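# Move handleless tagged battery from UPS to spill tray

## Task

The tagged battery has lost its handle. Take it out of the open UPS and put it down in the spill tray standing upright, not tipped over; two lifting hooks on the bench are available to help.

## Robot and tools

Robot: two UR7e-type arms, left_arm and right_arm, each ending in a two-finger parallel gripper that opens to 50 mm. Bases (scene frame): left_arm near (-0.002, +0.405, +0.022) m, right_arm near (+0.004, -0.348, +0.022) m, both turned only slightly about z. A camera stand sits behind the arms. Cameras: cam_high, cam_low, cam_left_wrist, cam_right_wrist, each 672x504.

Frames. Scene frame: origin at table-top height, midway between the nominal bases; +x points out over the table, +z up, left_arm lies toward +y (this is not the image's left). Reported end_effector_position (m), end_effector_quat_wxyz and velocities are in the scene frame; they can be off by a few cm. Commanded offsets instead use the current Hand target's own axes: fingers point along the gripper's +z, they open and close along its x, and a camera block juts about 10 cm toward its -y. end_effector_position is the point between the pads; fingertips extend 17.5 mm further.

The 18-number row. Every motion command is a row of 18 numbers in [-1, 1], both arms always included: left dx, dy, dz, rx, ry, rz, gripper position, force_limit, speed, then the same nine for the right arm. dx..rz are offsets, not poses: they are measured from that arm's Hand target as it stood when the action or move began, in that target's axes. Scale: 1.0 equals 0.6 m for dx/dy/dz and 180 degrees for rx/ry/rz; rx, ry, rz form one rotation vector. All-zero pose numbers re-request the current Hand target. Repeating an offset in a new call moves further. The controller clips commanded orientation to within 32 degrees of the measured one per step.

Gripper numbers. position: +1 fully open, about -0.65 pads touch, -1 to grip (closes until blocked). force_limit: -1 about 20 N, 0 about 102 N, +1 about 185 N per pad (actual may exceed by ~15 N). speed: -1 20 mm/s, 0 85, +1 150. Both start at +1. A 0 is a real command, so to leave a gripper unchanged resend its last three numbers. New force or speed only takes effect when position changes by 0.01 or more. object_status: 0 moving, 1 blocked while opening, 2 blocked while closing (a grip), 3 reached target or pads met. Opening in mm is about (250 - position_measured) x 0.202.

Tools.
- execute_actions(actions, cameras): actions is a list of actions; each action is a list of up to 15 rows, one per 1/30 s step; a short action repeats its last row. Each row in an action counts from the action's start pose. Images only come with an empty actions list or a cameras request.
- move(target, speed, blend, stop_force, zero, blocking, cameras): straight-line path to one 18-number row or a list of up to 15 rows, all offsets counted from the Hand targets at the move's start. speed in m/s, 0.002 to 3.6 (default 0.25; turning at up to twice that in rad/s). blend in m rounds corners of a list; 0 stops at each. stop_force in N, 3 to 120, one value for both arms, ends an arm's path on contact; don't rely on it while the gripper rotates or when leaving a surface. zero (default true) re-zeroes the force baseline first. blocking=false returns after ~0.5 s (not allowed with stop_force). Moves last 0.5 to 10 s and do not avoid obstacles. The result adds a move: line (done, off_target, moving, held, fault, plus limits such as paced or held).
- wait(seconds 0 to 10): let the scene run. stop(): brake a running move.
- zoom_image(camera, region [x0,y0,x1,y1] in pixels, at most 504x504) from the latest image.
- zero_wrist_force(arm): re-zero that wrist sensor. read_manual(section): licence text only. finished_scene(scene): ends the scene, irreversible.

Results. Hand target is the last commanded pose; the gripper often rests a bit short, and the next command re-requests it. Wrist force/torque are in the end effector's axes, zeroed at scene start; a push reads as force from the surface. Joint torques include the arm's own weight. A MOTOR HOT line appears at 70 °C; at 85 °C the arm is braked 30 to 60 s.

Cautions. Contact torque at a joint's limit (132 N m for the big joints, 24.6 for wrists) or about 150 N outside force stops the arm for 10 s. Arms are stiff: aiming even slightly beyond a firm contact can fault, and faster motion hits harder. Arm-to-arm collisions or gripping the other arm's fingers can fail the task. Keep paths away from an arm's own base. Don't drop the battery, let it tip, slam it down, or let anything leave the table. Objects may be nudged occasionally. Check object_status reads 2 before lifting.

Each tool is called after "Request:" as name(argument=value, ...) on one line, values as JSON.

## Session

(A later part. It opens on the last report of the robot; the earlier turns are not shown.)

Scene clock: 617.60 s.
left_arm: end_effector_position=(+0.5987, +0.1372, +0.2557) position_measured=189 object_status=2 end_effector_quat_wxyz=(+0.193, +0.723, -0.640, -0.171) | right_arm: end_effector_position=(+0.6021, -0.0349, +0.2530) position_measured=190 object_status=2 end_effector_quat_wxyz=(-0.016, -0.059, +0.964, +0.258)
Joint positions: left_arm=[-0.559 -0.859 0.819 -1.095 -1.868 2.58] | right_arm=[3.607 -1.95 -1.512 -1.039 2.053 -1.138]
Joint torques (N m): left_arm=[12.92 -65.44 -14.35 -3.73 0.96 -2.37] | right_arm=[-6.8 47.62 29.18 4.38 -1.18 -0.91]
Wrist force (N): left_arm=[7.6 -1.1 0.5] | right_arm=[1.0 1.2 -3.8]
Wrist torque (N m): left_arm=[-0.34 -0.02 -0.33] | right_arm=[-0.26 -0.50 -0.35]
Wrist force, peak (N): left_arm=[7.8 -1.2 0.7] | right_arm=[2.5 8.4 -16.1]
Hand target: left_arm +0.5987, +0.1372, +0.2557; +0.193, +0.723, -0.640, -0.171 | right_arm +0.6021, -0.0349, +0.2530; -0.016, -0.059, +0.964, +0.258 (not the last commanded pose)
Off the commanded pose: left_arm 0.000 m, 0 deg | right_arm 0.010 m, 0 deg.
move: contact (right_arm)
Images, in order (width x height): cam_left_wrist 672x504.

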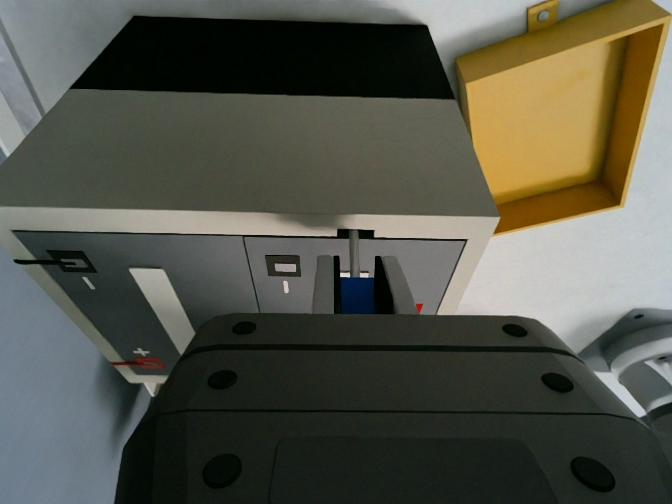

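Request:
move(target=[[0,0,0,0,0,0,-1,0,-0.5,0,0.0017,-0.0029,0,0,0,-1,0,-0.5],[0,0,0,0,0,0,-1,0,-0.5,0.0125,0.0062,-0.0003,0,-0.0833,0.1443,-1,0,-0.5],[0,0,0,0,0,0,-1,0,-0.5,0.0208,0.0153,0.0052,0,-0.1667,0.2887,-1,0,-0.5],[0,0,0,0,0,0,-1,0,-0.5,0.0227,0.027,0.0118,0,-0.25,0.433,-1,0,-0.5]], speed=0.15, blend=[0,0.001,0.001,0], cameras=["all"])

Scene clock: 635.23 s.
left_arm: end_effector_position=(+0.5987, +0.1372, +0.2557) position_measured=189 object_status=2 end_effector_quat_wxyz=(+0.193, +0.723, -0.640, -0.171) | right_arm: end_effector_position=(+0.5864, -0.0190, +0.2549) position_measured=190 object_status=2 end_effector_quat_wxyz=(+0.172, +0.640, +0.723, +0.194)
Joint positions: left_arm=[-0.559 -0.859 0.819 -1.095 -1.868 2.58] | right_arm=[3.954 -1.775 -1.79 -0.74 1.232 0.656]
Joint torques (N m): left_arm=[12.89 -63.85 -14.56 -3.73 0.12 -2.52] | right_arm=[-5.89 40.4 20.06 7.28 2.86 1.47]
Wrist force (N): left_arm=[7.3 -0.9 0.7] | right_arm=[-7.5 -2.1 -2.4]
Wrist torque (N m): left_arm=[-0.31 0.02 -0.33] | right_arm=[-0.17 -0.93 -0.37]
Wrist force, peak (N): left_arm=[7.9 -1.1 0.6] | right_arm=[-8.5 -2.2 -2.8]
Hand target: left_arm +0.5987, +0.1372, +0.2557; +0.193, +0.723, -0.640, -0.171 | right_arm +0.5865, -0.0191, +0.2550; +0.172, +0.640, +0.723, +0.194
Off the commanded pose: left_arm 0.000 m, 0 deg | right_arm 0.000 m, 0 deg.
move: done

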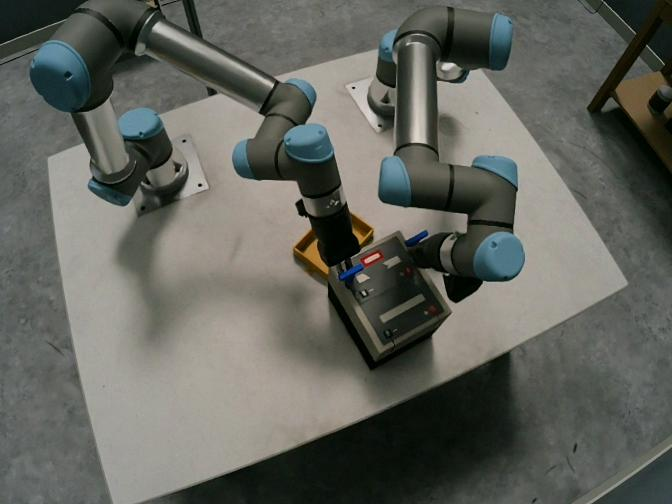

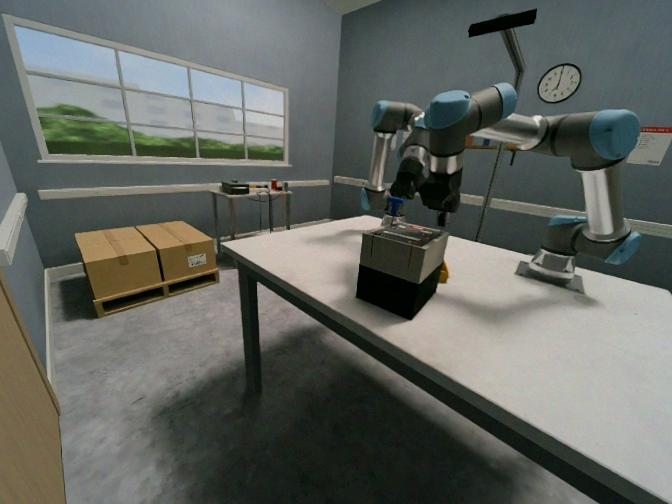

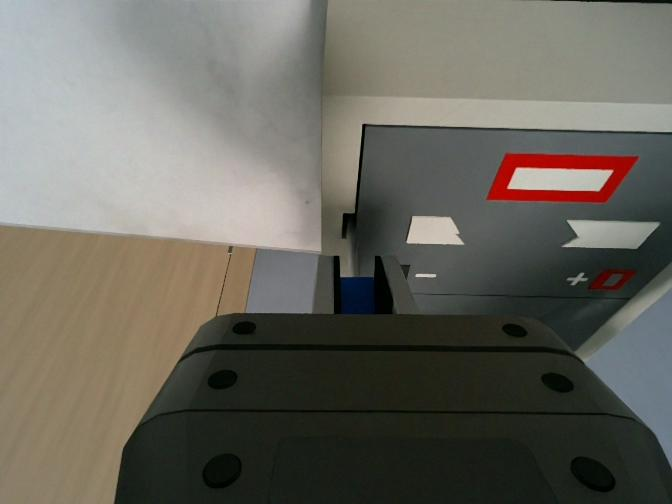

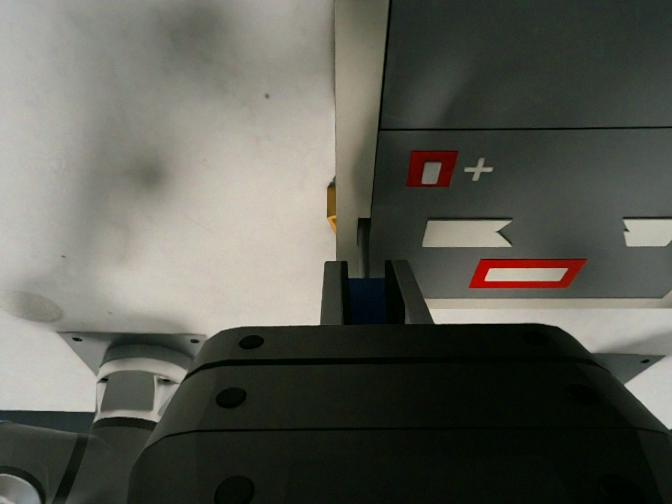

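Request:
move(target=[0,0.0083,-0.0144,0,0,0,-1,0,-0.5,0,0.0083,-0.0144,0,0,0,-1,0,-0.5], speed=0.015, cameras=["cam_low","cam_left_wrist","cam_right_wrist"])

Scene clock: 641.70 s.
left_arm: end_effector_position=(+0.5987, +0.1373, +0.2658) position_measured=189 object_status=2 end_effector_quat_wxyz=(+0.193, +0.723, -0.640, -0.171) | right_arm: end_effector_position=(+0.5864, -0.0192, +0.2651) position_measured=190 object_status=2 end_effector_quat_wxyz=(+0.172, +0.640, +0.723, +0.194)
Joint positions: left_arm=[-0.559 -0.857 0.79 -1.068 -1.868 2.58] | right_arm=[3.954 -1.765 -1.774 -0.766 1.232 0.657]
Joint torques (N m): left_arm=[7.25 -50.56 -17.9 -3.64 -0.23 -2.21] | right_arm=[-4.23 31.01 21.95 7.15 -1.07 1.84]
Wrist force (N): left_arm=[2.1 -1.9 -1.2] | right_arm=[-4.2 -1.4 0.8]
Wrist torque (N m): left_arm=[-0.33 0.02 -0.25] | right_arm=[-0.20 -0.87 -0.42]
Wrist force, peak (N): left_arm=[7.4 -4.8 5.4] | right_arm=[-7.3 -2.0 -2.8]
Hand target: left_arm +0.5987, +0.1372, +0.2657; +0.193, +0.723, -0.640, -0.171 | right_arm +0.5864, -0.0191, +0.2650; +0.172, +0.640, +0.723, +0.194
Off the commanded pose: left_arm 0.000 m, 0 deg | right_arm 0.000 m, 0 deg.
move: done
Images, in order (width x height): cam_low 672x504, cam_left_wrist 672x504, cam_right_wrist 672x504.

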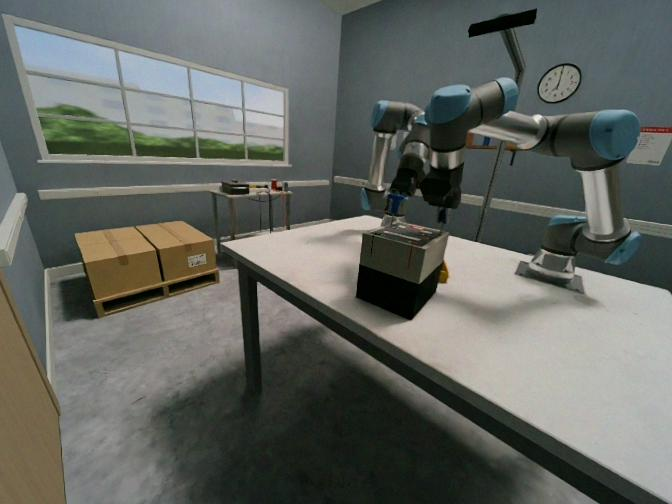

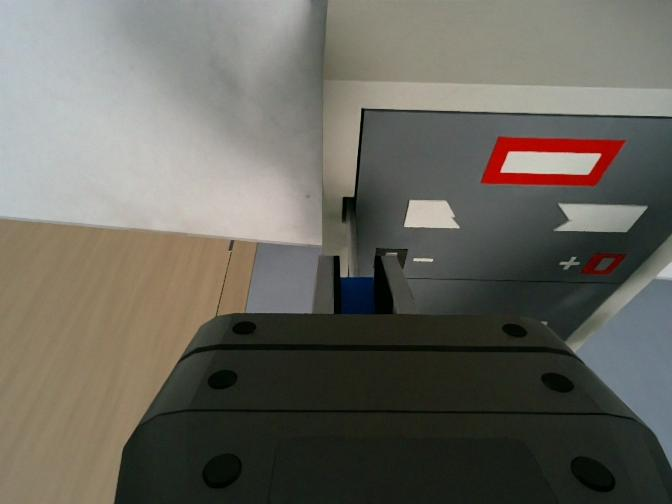

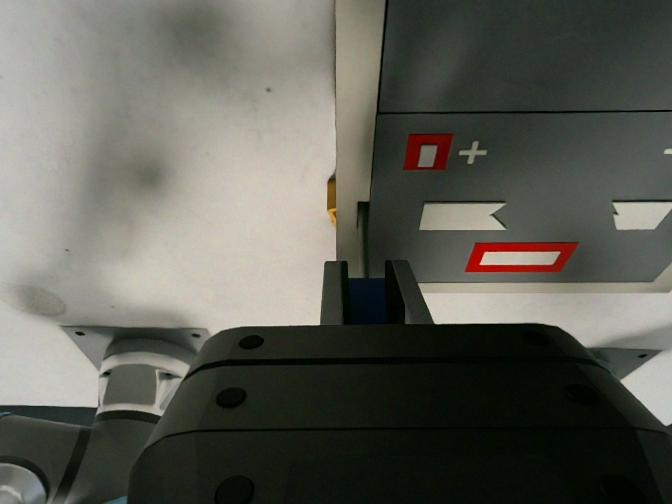

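Request:
move(target=[0,0.0167,-0.0289,0,0,0,-1,0,-0.5,0,0.0167,-0.0289,0,0,0,-1,0,-0.5], speed=0.015, stop_force=5, cameras=["cam_left_wrist","cam_right_wrist"])

Scene clock: 650.30 s.
left_arm: end_effector_position=(+0.5987, +0.1373, +0.2671) position_measured=189 object_status=2 end_effector_quat_wxyz=(+0.193, +0.723, -0.640, -0.171) | right_arm: end_effector_position=(+0.5864, -0.0192, +0.2662) position_measured=190 object_status=2 end_effector_quat_wxyz=(+0.172, +0.640, +0.723, +0.194)
Joint positions: left_arm=[-0.559 -0.857 0.786 -1.064 -1.868 2.58] | right_arm=[3.954 -1.764 -1.772 -0.769 1.232 0.657]
Joint torques (N m): left_arm=[-2.61 -69.84 -15.85 -3.8 -1.1 0.66] | right_arm=[7.58 21.93 21.73 2.96 -0.64 1.85]
Wrist force (N): left_arm=[2.1 -5.1 2.7] | right_arm=[-3.8 -2.3 1.8]
Wrist torque (N m): left_arm=[-0.38 -0.06 -0.27] | right_arm=[-0.23 -0.89 -0.41]
Wrist force, peak (N): left_arm=[4.7 -14.2 16.7] | right_arm=[-1.7 -9.4 13.5]
Hand target: left_arm +0.5987, +0.1373, +0.2671; +0.193, +0.723, -0.640, -0.171 (not the last commanded pose) | right_arm +0.5864, -0.0192, +0.2662; +0.172, +0.640, +0.723, +0.194 (not the last commanded pose)
Off the commanded pose: left_arm 0.019 m, 0 deg | right_arm 0.019 m, 0 deg.
move: contact (left_arm, right_arm)
Images, in order (width x height): cam_left_wrist 672x504, cam_right_wrist 672x504.

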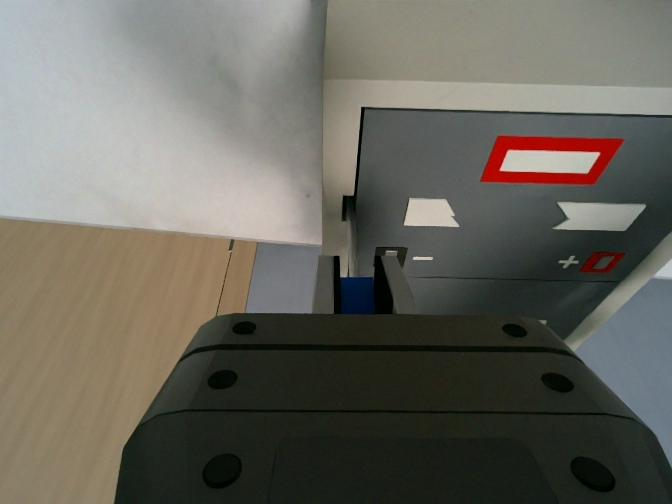

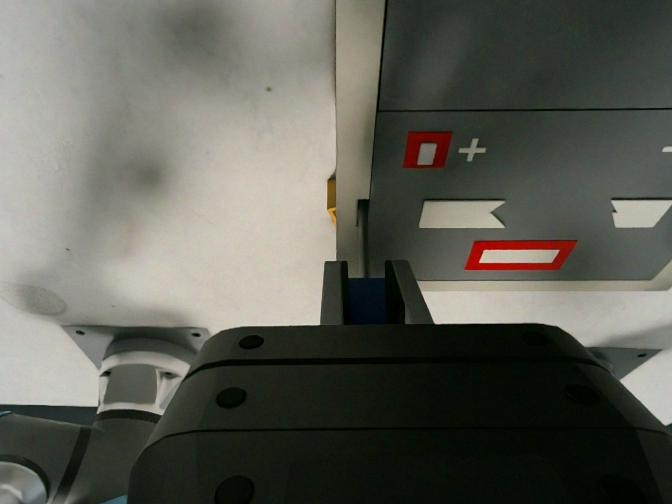

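Request:
move(target=[0,0.0167,-0.0289,0,0,0,-1,0,-0.5,0,0.0167,-0.0289,0,0,0,-1,0,-0.5], speed=0.02, cameras=["all"])

Scene clock: 655.63 s.
left_arm: end_effector_position=(+0.5987, +0.1373, +0.2872) position_measured=189 object_status=2 end_effector_quat_wxyz=(+0.193, +0.723, -0.640, -0.171) | right_arm: end_effector_position=(+0.5864, -0.0192, +0.2864) position_measured=190 object_status=2 end_effector_quat_wxyz=(+0.172, +0.640, +0.723, +0.194)
Joint positions: left_arm=[-0.559 -0.85 0.723 -1.008 -1.868 2.58] | right_arm=[3.954 -1.747 -1.738 -0.82 1.232 0.657]
Joint torques (N m): left_arm=[0.03 -70.46 -20.46 -4.59 -2.18 -2.45] | right_arm=[6.98 36.46 29.46 10.61 -0.86 0.7]
Wrist force (N): left_arm=[1.6 -12.7 15.9] | right_arm=[-1.7 -10.4 14.2]
Wrist torque (N m): left_arm=[-0.57 -0.04 -0.28] | right_arm=[-0.21 -0.77 -0.37]
Wrist force, peak (N): left_arm=[4.8 -15.8 18.8] | right_arm=[-1.5 -11.2 16.5]
Hand target: left_arm +0.5987, +0.1373, +0.2871; +0.193, +0.723, -0.640, -0.171 | right_arm +0.5864, -0.0192, +0.2862; +0.172, +0.640, +0.723, +0.194
Off the commanded pose: left_arm 0.000 m, 0 deg | right_arm 0.000 m, 0 deg.
move: done

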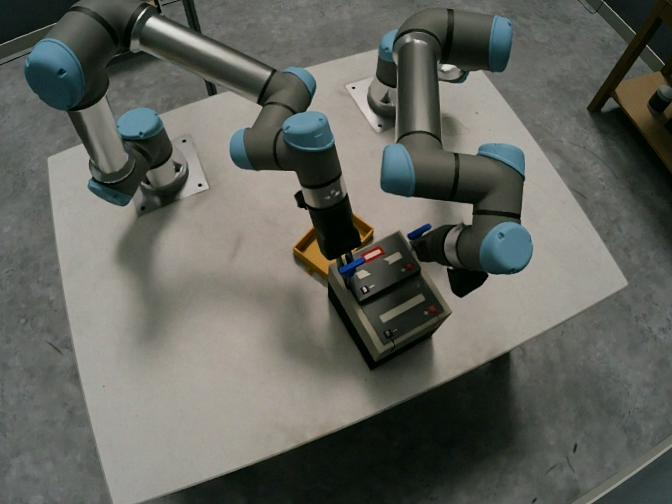

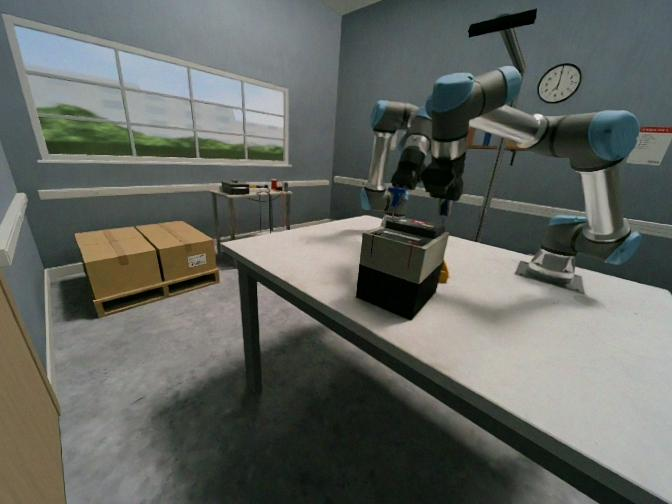

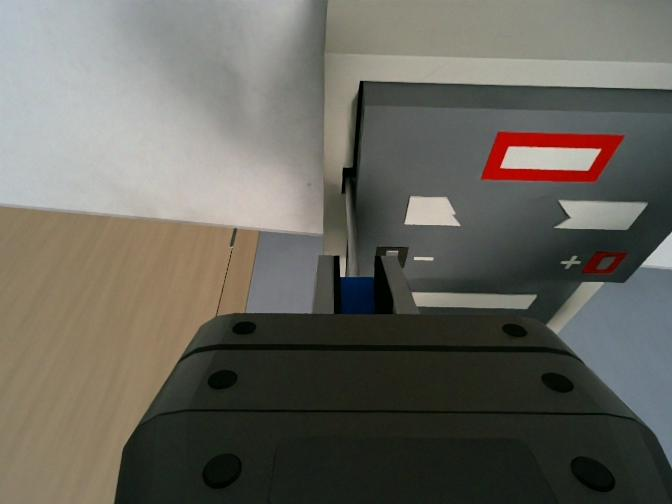

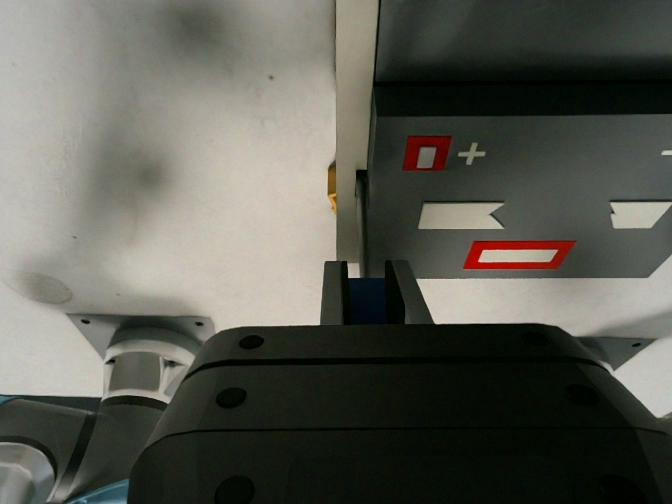

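Request:
move(target=[0,0.1083,-0.1877,0,0,0,-1,0,-0.5,0,0.1083,-0.1877,0,0,0,-1,0,-0.5], speed=0.05, cameras=["all"])

Request:
zoom_image(camera="cam_low", region=[320, 140, 500, 330])

Scene clock: 663.87 s.
left_arm: end_effector_position=(+0.5974, +0.1375, +0.4162) position_measured=189 object_status=2 end_effector_quat_wxyz=(+0.187, +0.732, -0.640, -0.136) | right_arm: end_effector_position=(+0.5864, -0.0192, +0.4163) position_measured=190 object_status=2 end_effector_quat_wxyz=(+0.172, +0.640, +0.723, +0.194)
Joint positions: left_arm=[-0.557 -0.672 0.035 -0.574 -1.875 2.559] | right_arm=[3.954 -1.692 -1.464 -1.149 1.232 0.657]
Joint torques (N m): left_arm=[2.73 -64.23 -40.85 -0.46 -4.07 2.45] | right_arm=[11.3 33.8 31.78 11.31 -1.11 1.97]
Wrist force (N): left_arm=[-6.7 -13.1 15.3] | right_arm=[-6.0 -10.7 15.0]
Wrist torque (N m): left_arm=[-0.53 -0.71 -0.49] | right_arm=[-0.20 -1.01 -0.49]
Wrist force, peak (N): left_arm=[3.0 -16.8 21.5] | right_arm=[-1.0 -13.1 18.6]
Hand target: left_arm +0.5986, +0.1372, +0.4171; +0.193, +0.723, -0.640, -0.171 | right_arm +0.5864, -0.0191, +0.4162; +0.172, +0.640, +0.723, +0.194
Off the commanded pose: left_arm 0.001 m, 4 deg | right_arm 0.000 m, 0 deg.
elbow stopped short (left arm): the move would have taken joint 3 (elbow) straighter than the controller allows.
move: off_target (left_arm)

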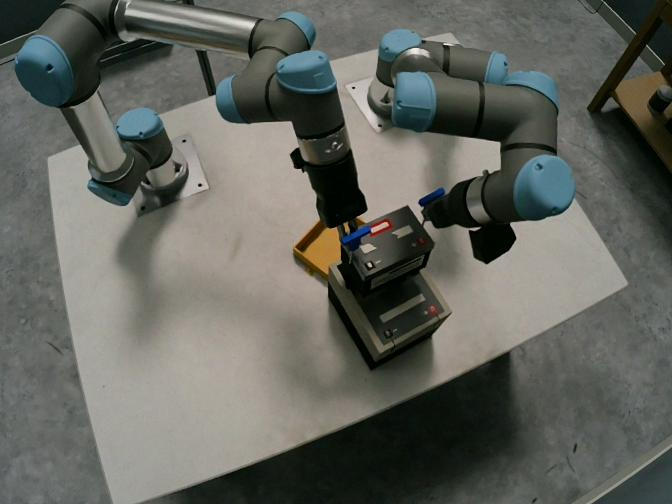

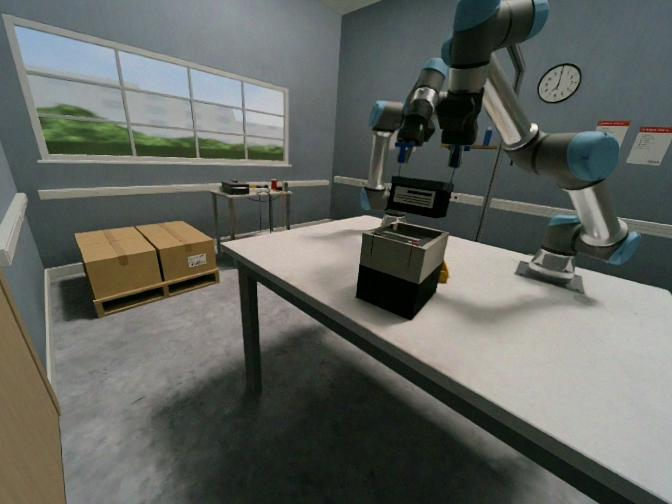

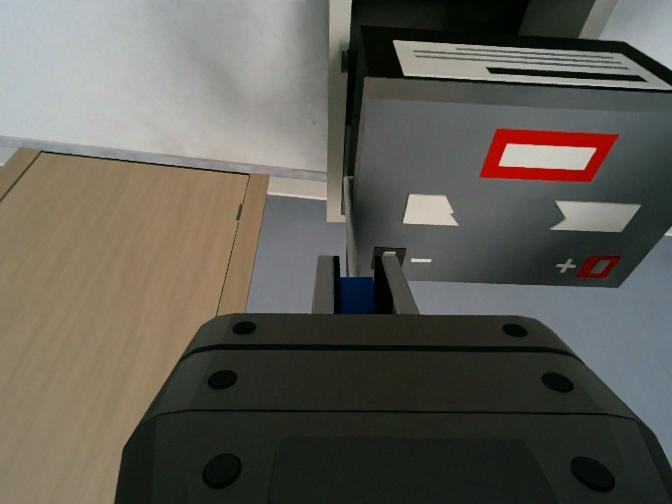

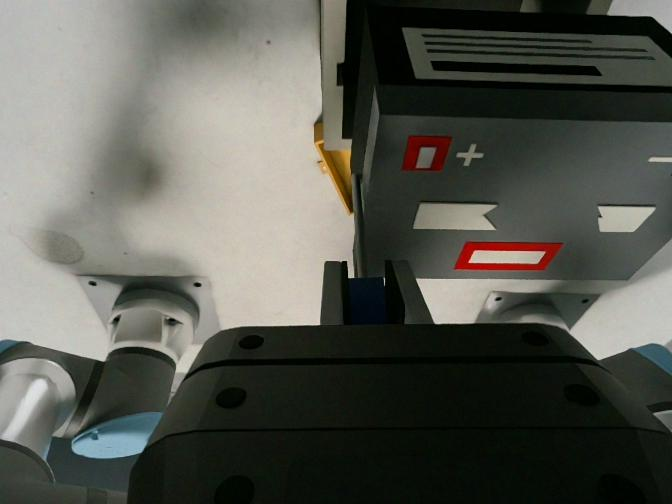

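Scaled by 2.653 from the camera's 672x504 image, which has a finer 960x720 frame.

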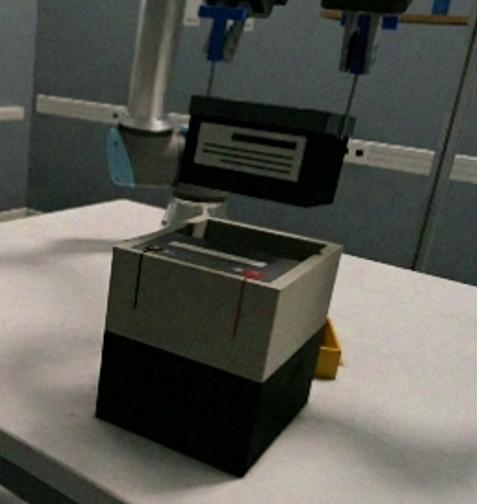

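Request:
move(target=[[0,-0.0142,0.0245,0,0,0,-1,0,-0.5,0,-0.0142,0.0245,0,0,0,-1,0,-0.5],[-0.0012,0.2308,0.166,0,0,0,-1,0,-0.5,0.0012,-0.2592,-0.117,0,0,0,-1,0,-0.5],[-0.0047,0.2537,0.1792,0,0.0306,-0.0529,-1,0,-0.5,-0.0015,-0.2373,-0.1043,0,0.0306,-0.0529,-1,0,-0.5],[-0.0033,0.2772,0.1927,0,0.0611,-0.1058,-1,0,-0.5,0.0008,-0.2153,-0.0917,0,0.0611,-0.1058,-1,0,-0.5]], speed=[0.04,0.07,0.05,0.05], cameras=["all"])

Scene clock: 709.27 s.
left_arm: end_effector_position=(+0.3979, +0.1148, +0.3999) position_measured=189 object_status=2 end_effector_quat_wxyz=(+0.223, +0.832, -0.491, -0.131) | right_arm: end_effector_position=(+0.4481, -0.0355, +0.3993) position_measured=190 object_status=2 end_effector_quat_wxyz=(+0.132, +0.491, +0.832, +0.223)
Joint positions: left_arm=[-0.709 -1.434 1.33 -1.242 -2.047 2.034] | right_arm=[4.08 -1.363 -1.836 -1.037 1.342 0.414]
Joint torques (N m): left_arm=[-5.47 -35.44 -46.92 0.09 -1.33 2.32] | right_arm=[9.25 29.75 38.12 5.03 -4.77 1.81]
Wrist force (N): left_arm=[3.1 -13.2 15.1] | right_arm=[3.5 -10.6 14.7]
Wrist torque (N m): left_arm=[-0.56 0.07 -0.31] | right_arm=[-0.14 -0.41 -0.32]
Wrist force, peak (N): left_arm=[0.3 -15.3 15.8] | right_arm=[-5.3 -10.9 15.2]
Hand target: left_arm +0.3980, +0.1148, +0.3999; +0.222, +0.832, -0.491, -0.131 | right_arm +0.4480, -0.0355, +0.3993; +0.132, +0.491, +0.832, +0.223
Off the commanded pose: left_arm 0.000 m, 0 deg | right_arm 0.000 m, 0 deg.
elbow stopped short (left arm): the move would have taken joint 3 (elbow) straighter than the controller allows.
move: done

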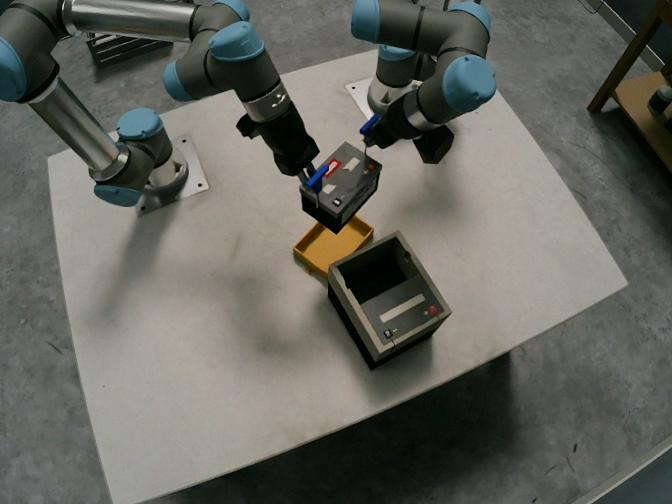

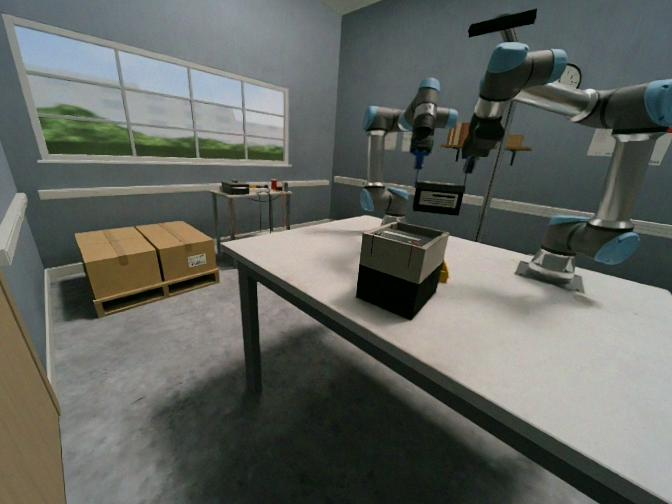

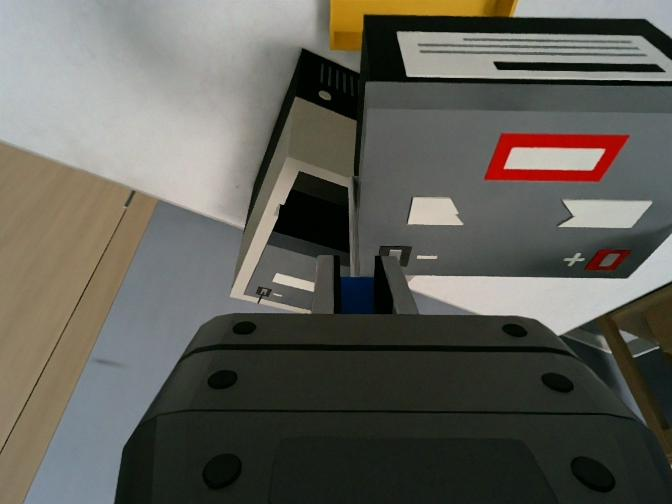

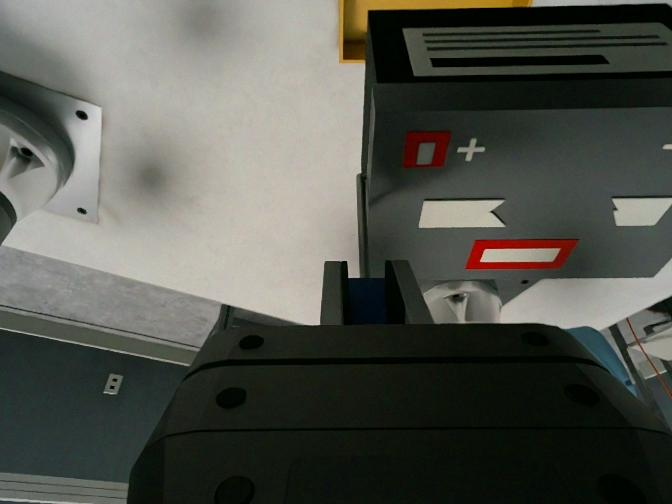

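Request:
move(target=[0.0027,-0.137,0.248,0,0,0,-1,0,-0.5,-0.0027,-0.1463,0.2427,0,0,0,-1,0,-0.5], speed=0.06, cameras=["all"])

Request:
zoom_image(camera="cam_high", region=[260, 170, 400, 310])

Scene clock: 743.70 s.
left_arm: end_effector_position=(+0.3961, +0.1119, +0.2299) position_measured=189 object_status=2 end_effector_quat_wxyz=(+0.222, +0.832, -0.491, -0.131) | right_arm: end_effector_position=(+0.4460, -0.0385, +0.2292) position_measured=190 object_status=2 end_effector_quat_wxyz=(+0.132, +0.491, +0.832, +0.223)
Joint positions: left_arm=[-0.716 -1.39 1.719 -1.678 -2.048 2.027] | right_arm=[4.08 -1.484 -2.194 -0.56 1.342 0.414]
Joint torques (N m): left_arm=[-4.28 -51.71 -45.18 -0.17 -3.88 -2.33] | right_arm=[-2.45 37.64 36.24 5.84 -2.84 -0.52]
Wrist force (N): left_arm=[2.9 -13.9 15.1] | right_arm=[3.9 -10.0 15.1]
Wrist torque (N m): left_arm=[-0.47 0.12 -0.25] | right_arm=[-0.22 -0.48 -0.33]
Wrist force, peak (N): left_arm=[4.2 -14.6 17.7] | right_arm=[5.1 -12.4 16.9]
Hand target: left_arm +0.3961, +0.1119, +0.2299; +0.222, +0.832, -0.491, -0.131 | right_arm +0.4460, -0.0385, +0.2293; +0.132, +0.491, +0.832, +0.223
Off the commanded pose: left_arm 0.000 m, 0 deg | right_arm 0.000 m, 0 deg.
move: done

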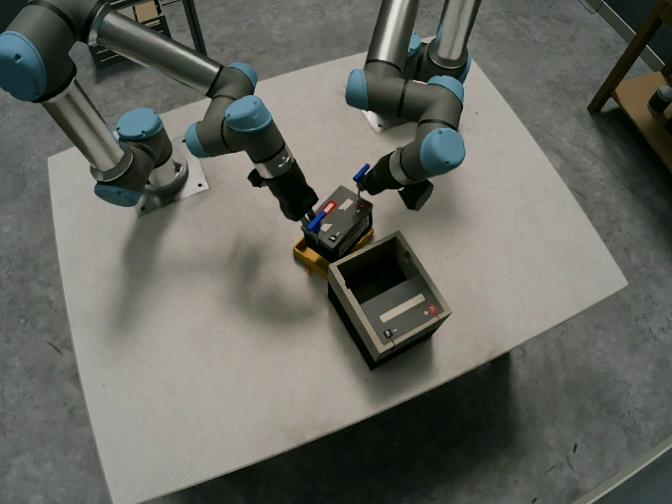

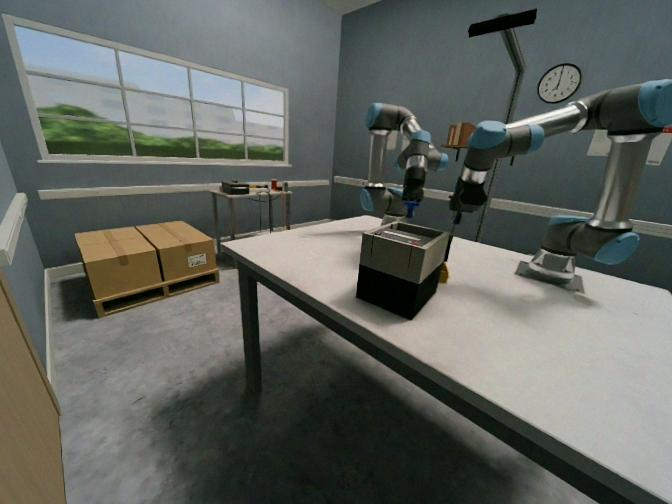

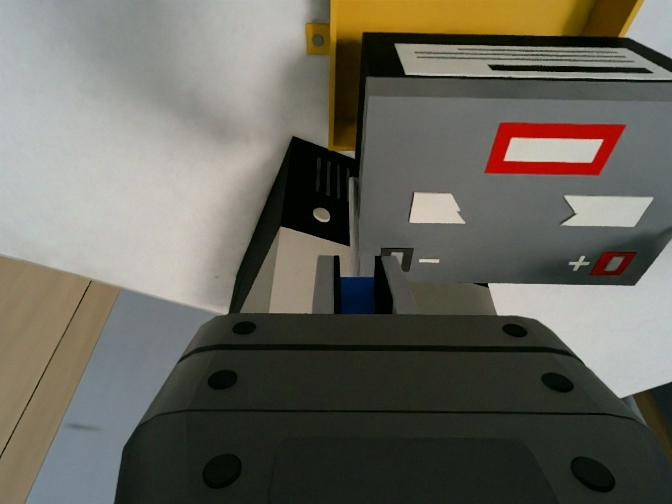

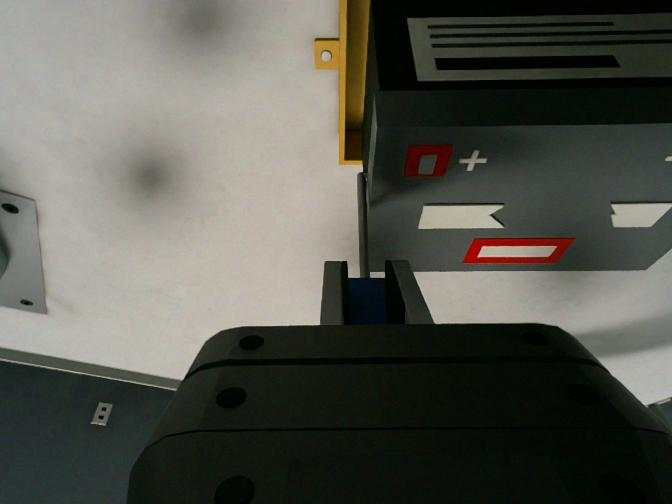

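Scaled by 3.600 from the camera's 672x504 image, which has a finer 960x720 frame.

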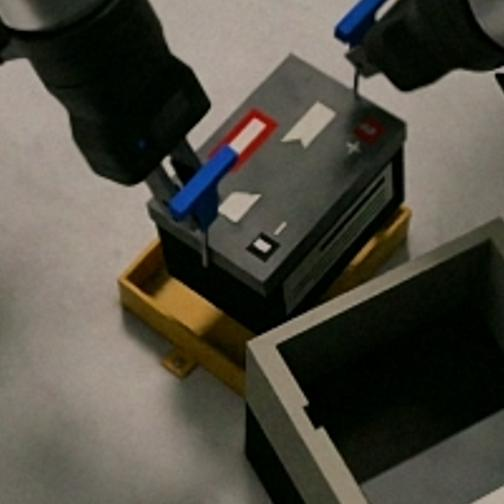

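Request:
move(target=[0,-0.0458,0.0794,0,0,0,-1,0,-0.5,0,-0.0458,0.0794,0,0,0,-1,0,-0.5], speed=0.05)

Request:
move(target=[0,-0.033,0.0577,0,0,0,-1,0,-0.5,0,-0.033,0.0577,0,0,0,-1,0,-0.5], speed=0.012, stop_force=5, cameras=["all"])

Request:
zoom_image(camera="cam_high", region=[260, 170, 400, 310])

Scene clock: 766.07 s.
left_arm: end_effector_position=(+0.3961, +0.1119, +0.1748) position_measured=189 object_status=2 end_effector_quat_wxyz=(+0.222, +0.832, -0.491, -0.131) | right_arm: end_effector_position=(+0.4460, -0.0385, +0.1742) position_measured=190 object_status=2 end_effector_quat_wxyz=(+0.132, +0.491, +0.832, +0.223)
Joint positions: left_arm=[-0.715 -1.339 1.808 -1.818 -2.048 2.027] | right_arm=[4.08 -1.58 -2.276 -0.382 1.342 0.414]
Joint torques (N m): left_arm=[4.25 -42.98 -37.64 0.55 -1.5 1.48] | right_arm=[-8.29 31.63 27.72 1.58 1.52 -0.21]
Wrist force (N): left_arm=[0.5 -1.9 -0.4] | right_arm=[1.1 -0.6 -0.3]
Wrist torque (N m): left_arm=[-0.30 -0.06 -0.29] | right_arm=[-0.21 -0.55 -0.35]
Wrist force, peak (N): left_arm=[2.1 -14.7 16.1] | right_arm=[3.2 -11.8 15.1]
Hand target: left_arm +0.3962, +0.1119, +0.1749; +0.222, +0.832, -0.491, -0.131 | right_arm +0.4460, -0.0385, +0.1743; +0.132, +0.491, +0.832, +0.223
Off the commanded pose: left_arm 0.000 m, 0 deg | right_arm 0.000 m, 0 deg.
move: done

Scene clock: 769.40 s.
left_arm: end_effector_position=(+0.3961, +0.1118, +0.1523) position_measured=189 object_status=2 end_effector_quat_wxyz=(+0.222, +0.832, -0.491, -0.131) | right_arm: end_effector_position=(+0.4461, -0.0385, +0.1467) position_measured=190 object_status=2 end_effector_quat_wxyz=(+0.132, +0.491, +0.832, +0.223)
Joint positions: left_arm=[-0.716 -1.312 1.839 -1.876 -2.048 2.027] | right_arm=[4.08 -1.64 -2.309 -0.288 1.342 0.414]
Joint torques (N m): left_arm=[1.25 -44.4 -36.86 -0.97 -0.03 -2.04] | right_arm=[-8.72 30.3 24.58 4.45 1.6 -1.54]
Wrist force (N): left_arm=[0.2 2.2 -0.7] | right_arm=[0.5 0.3 -5.4]
Wrist torque (N m): left_arm=[-0.18 -0.06 -0.25] | right_arm=[-0.27 -0.58 -0.33]
Wrist force, peak (N): left_arm=[-2.3 8.1 -11.0] | right_arm=[-1.1 0.9 -13.3]
Hand target: left_arm +0.3961, +0.1118, +0.1523; +0.222, +0.832, -0.491, -0.131 (not the last commanded pose) | right_arm +0.4461, -0.0385, +0.1467; +0.132, +0.491, +0.832, +0.223 (not the last commanded pose)
Off the commanded pose: left_arm 0.017 m, 0 deg | right_arm 0.012 m, 0 deg.
move: contact (left_arm, right_arm)

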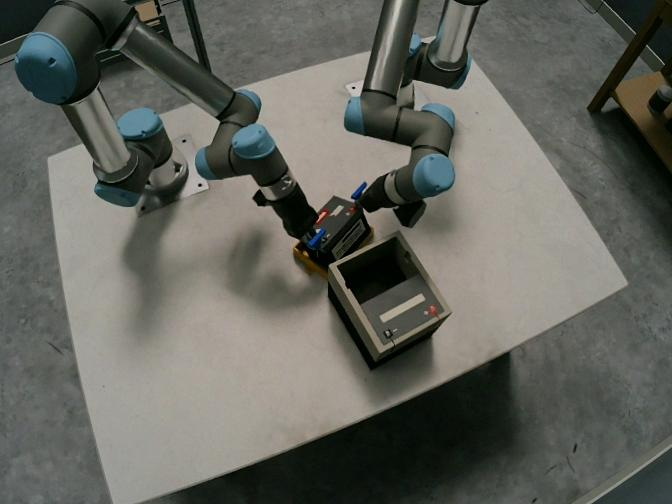

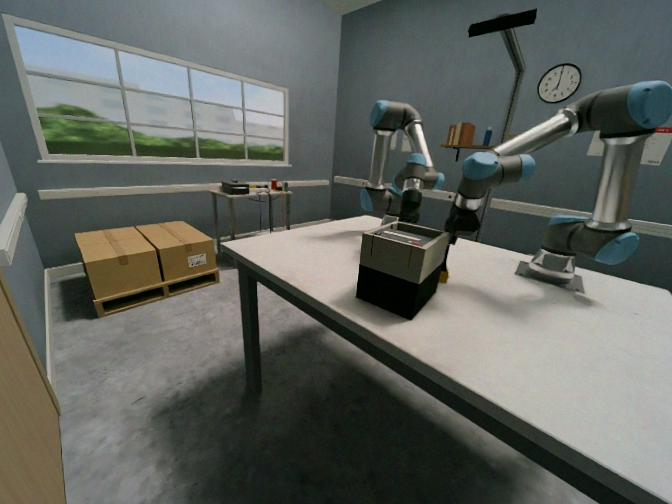

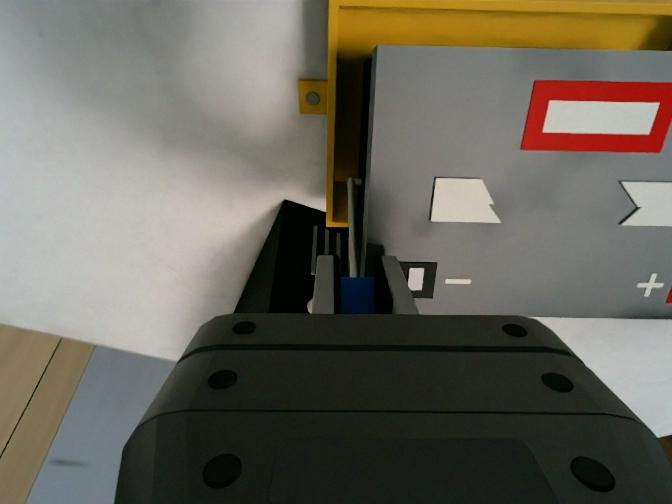

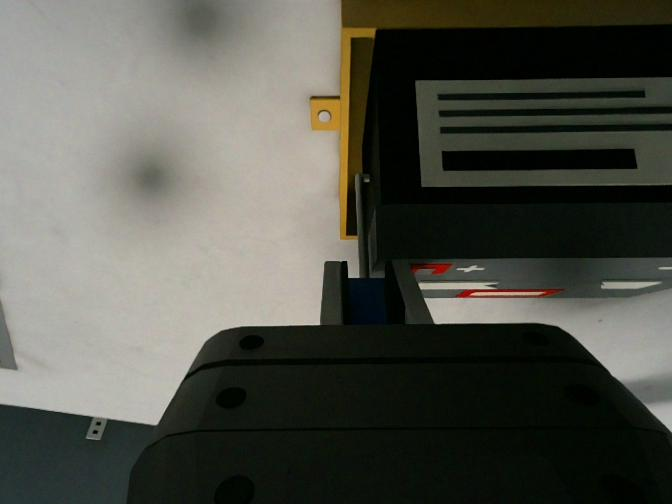

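Scaled by 3.600 from the camera's 672x504 image, which has a finer 960x720 frame.

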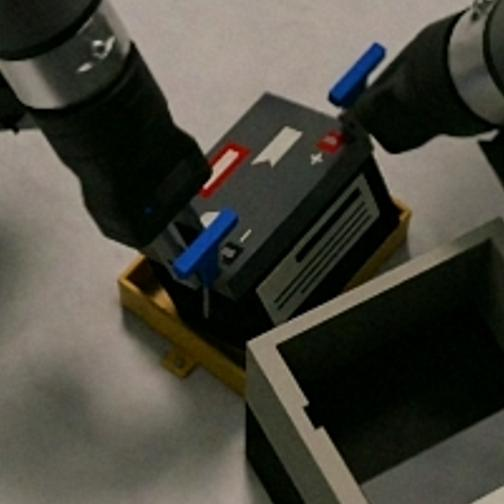

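Request:
move(target=[0,0.0689,-0.1194,0,0,0,-1,0,-0.5,0,0.073,-0.1265,0,0,0,-1,0,-0.5], speed=0.03, cameras=["all"])

Request:
zoom_image(camera="cam_high", region=[260, 170, 400, 310])

Scene clock: 811.17 s.
left_arm: end_effector_position=(+0.3961, +0.1118, +0.2352) position_measured=189 object_status=2 end_effector_quat_wxyz=(+0.222, +0.832, -0.491, -0.131) end_effector_velocity=(+0.000, +0.000, -0.001) end_effector_angular_velocity=(-0.002, -0.003, +0.000) | right_arm: end_effector_position=(+0.4461, -0.0385, +0.2345) position_measured=190 object_status=2 end_effector_quat_wxyz=(+0.132, +0.491, +0.832, +0.223) end_effector_velocity=(+0.000, +0.000, -0.001) end_effector_angular_velocity=(+0.000, -0.002, +0.000)
Joint positions: left_arm=[-0.716 -1.394 1.71 -1.665 -2.048 2.027] | right_arm=[4.08 -1.477 -2.185 -0.576 1.342 0.414]
Joint velocities: left_arm=[0 0 0.002 -0.005 0 0] | right_arm=[0 -0.002 -0.002 0.005 -0.002 -0.001]
Joint torques (N m): left_arm=[-3.01 -26.06 -13.87 -5.89 -2.22 -2.17] | right_arm=[9.03 7.8 16.89 6.47 -1.64 1.42]
Wrist force (N): left_arm=[0.4 -2.1 -0.8] | right_arm=[1.0 -0.8 -0.2]
Wrist torque (N m): left_arm=[-0.31 -0.05 -0.27] | right_arm=[-0.25 -0.55 -0.34]
Wrist force, peak (N): left_arm=[1.4 -16.3 12.6] | right_arm=[0.3 0.4 -5.4]
Hand target: left_arm +0.3961, +0.1118, +0.2350; +0.222, +0.832, -0.491, -0.131 | right_arm +0.4461, -0.0385, +0.2344; +0.132, +0.491, +0.832, +0.223
Off the commanded pose: left_arm 0.000 m, 0 deg | right_arm 0.000 m, 0 deg.
move: done

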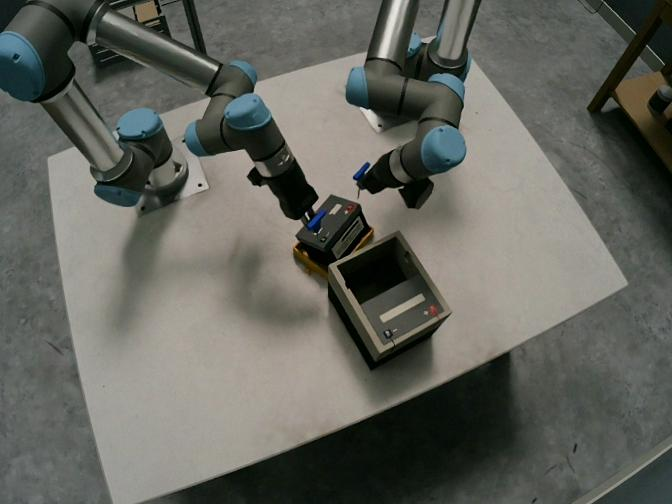

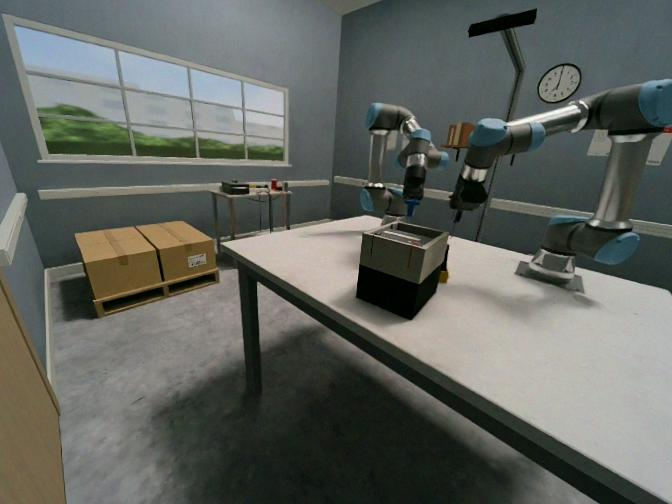

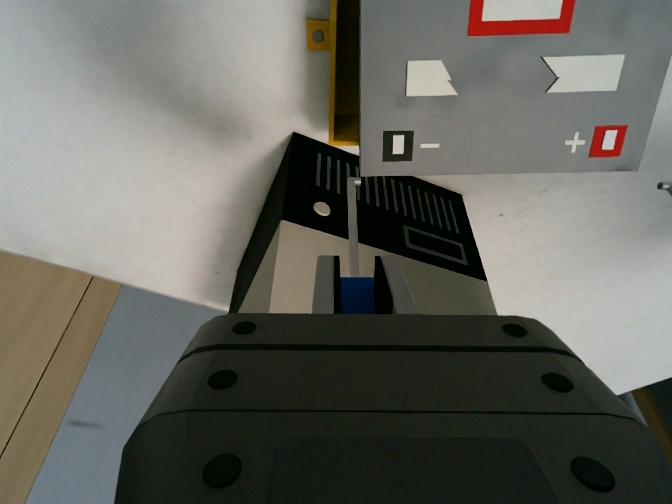

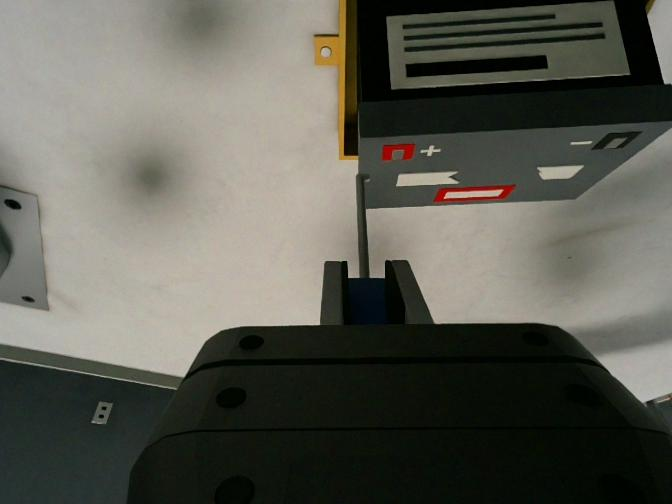

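Scaled by 3.600 from the camera's 672x504 image, which has a finer 960x720 frame.

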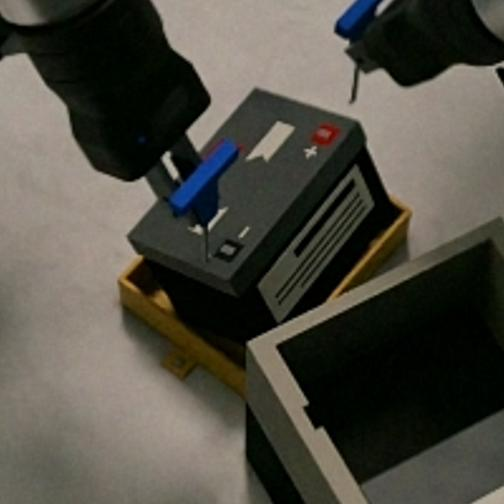

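Request:
zoom_image(camera="cam_left_wrist", region=[290, 0, 672, 320])

Request:
zoom_image(camera="cam_right_wrist", region=[290, 0, 672, 320])

Request:
zoom_image(camera="cam_low", region=[350, 190, 500, 310])

Scaled by 1.319 from the camera's 672x504 image, which has a finer 960x720 frame.

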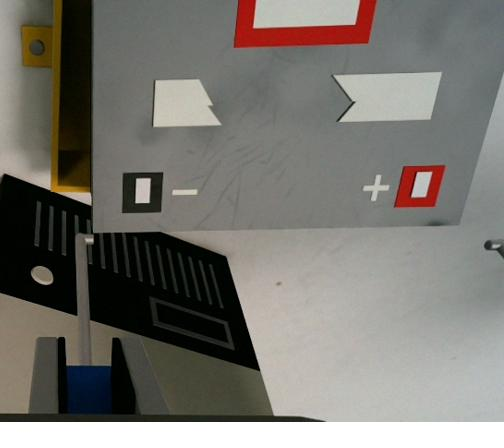

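Scaled by 1.319 from the camera's 672x504 image, which has a finer 960x720 frame.

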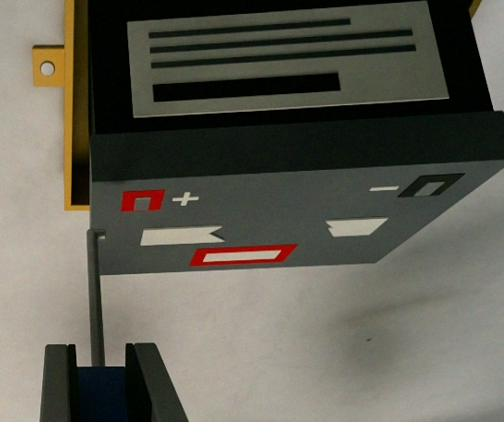

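Scaled by 3.360 from the camera's 672x504 image, which has a finer 960x720 frame.

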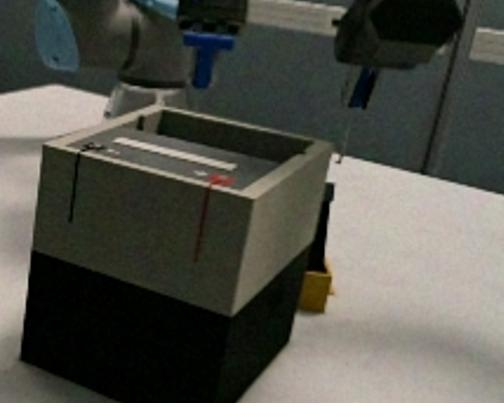

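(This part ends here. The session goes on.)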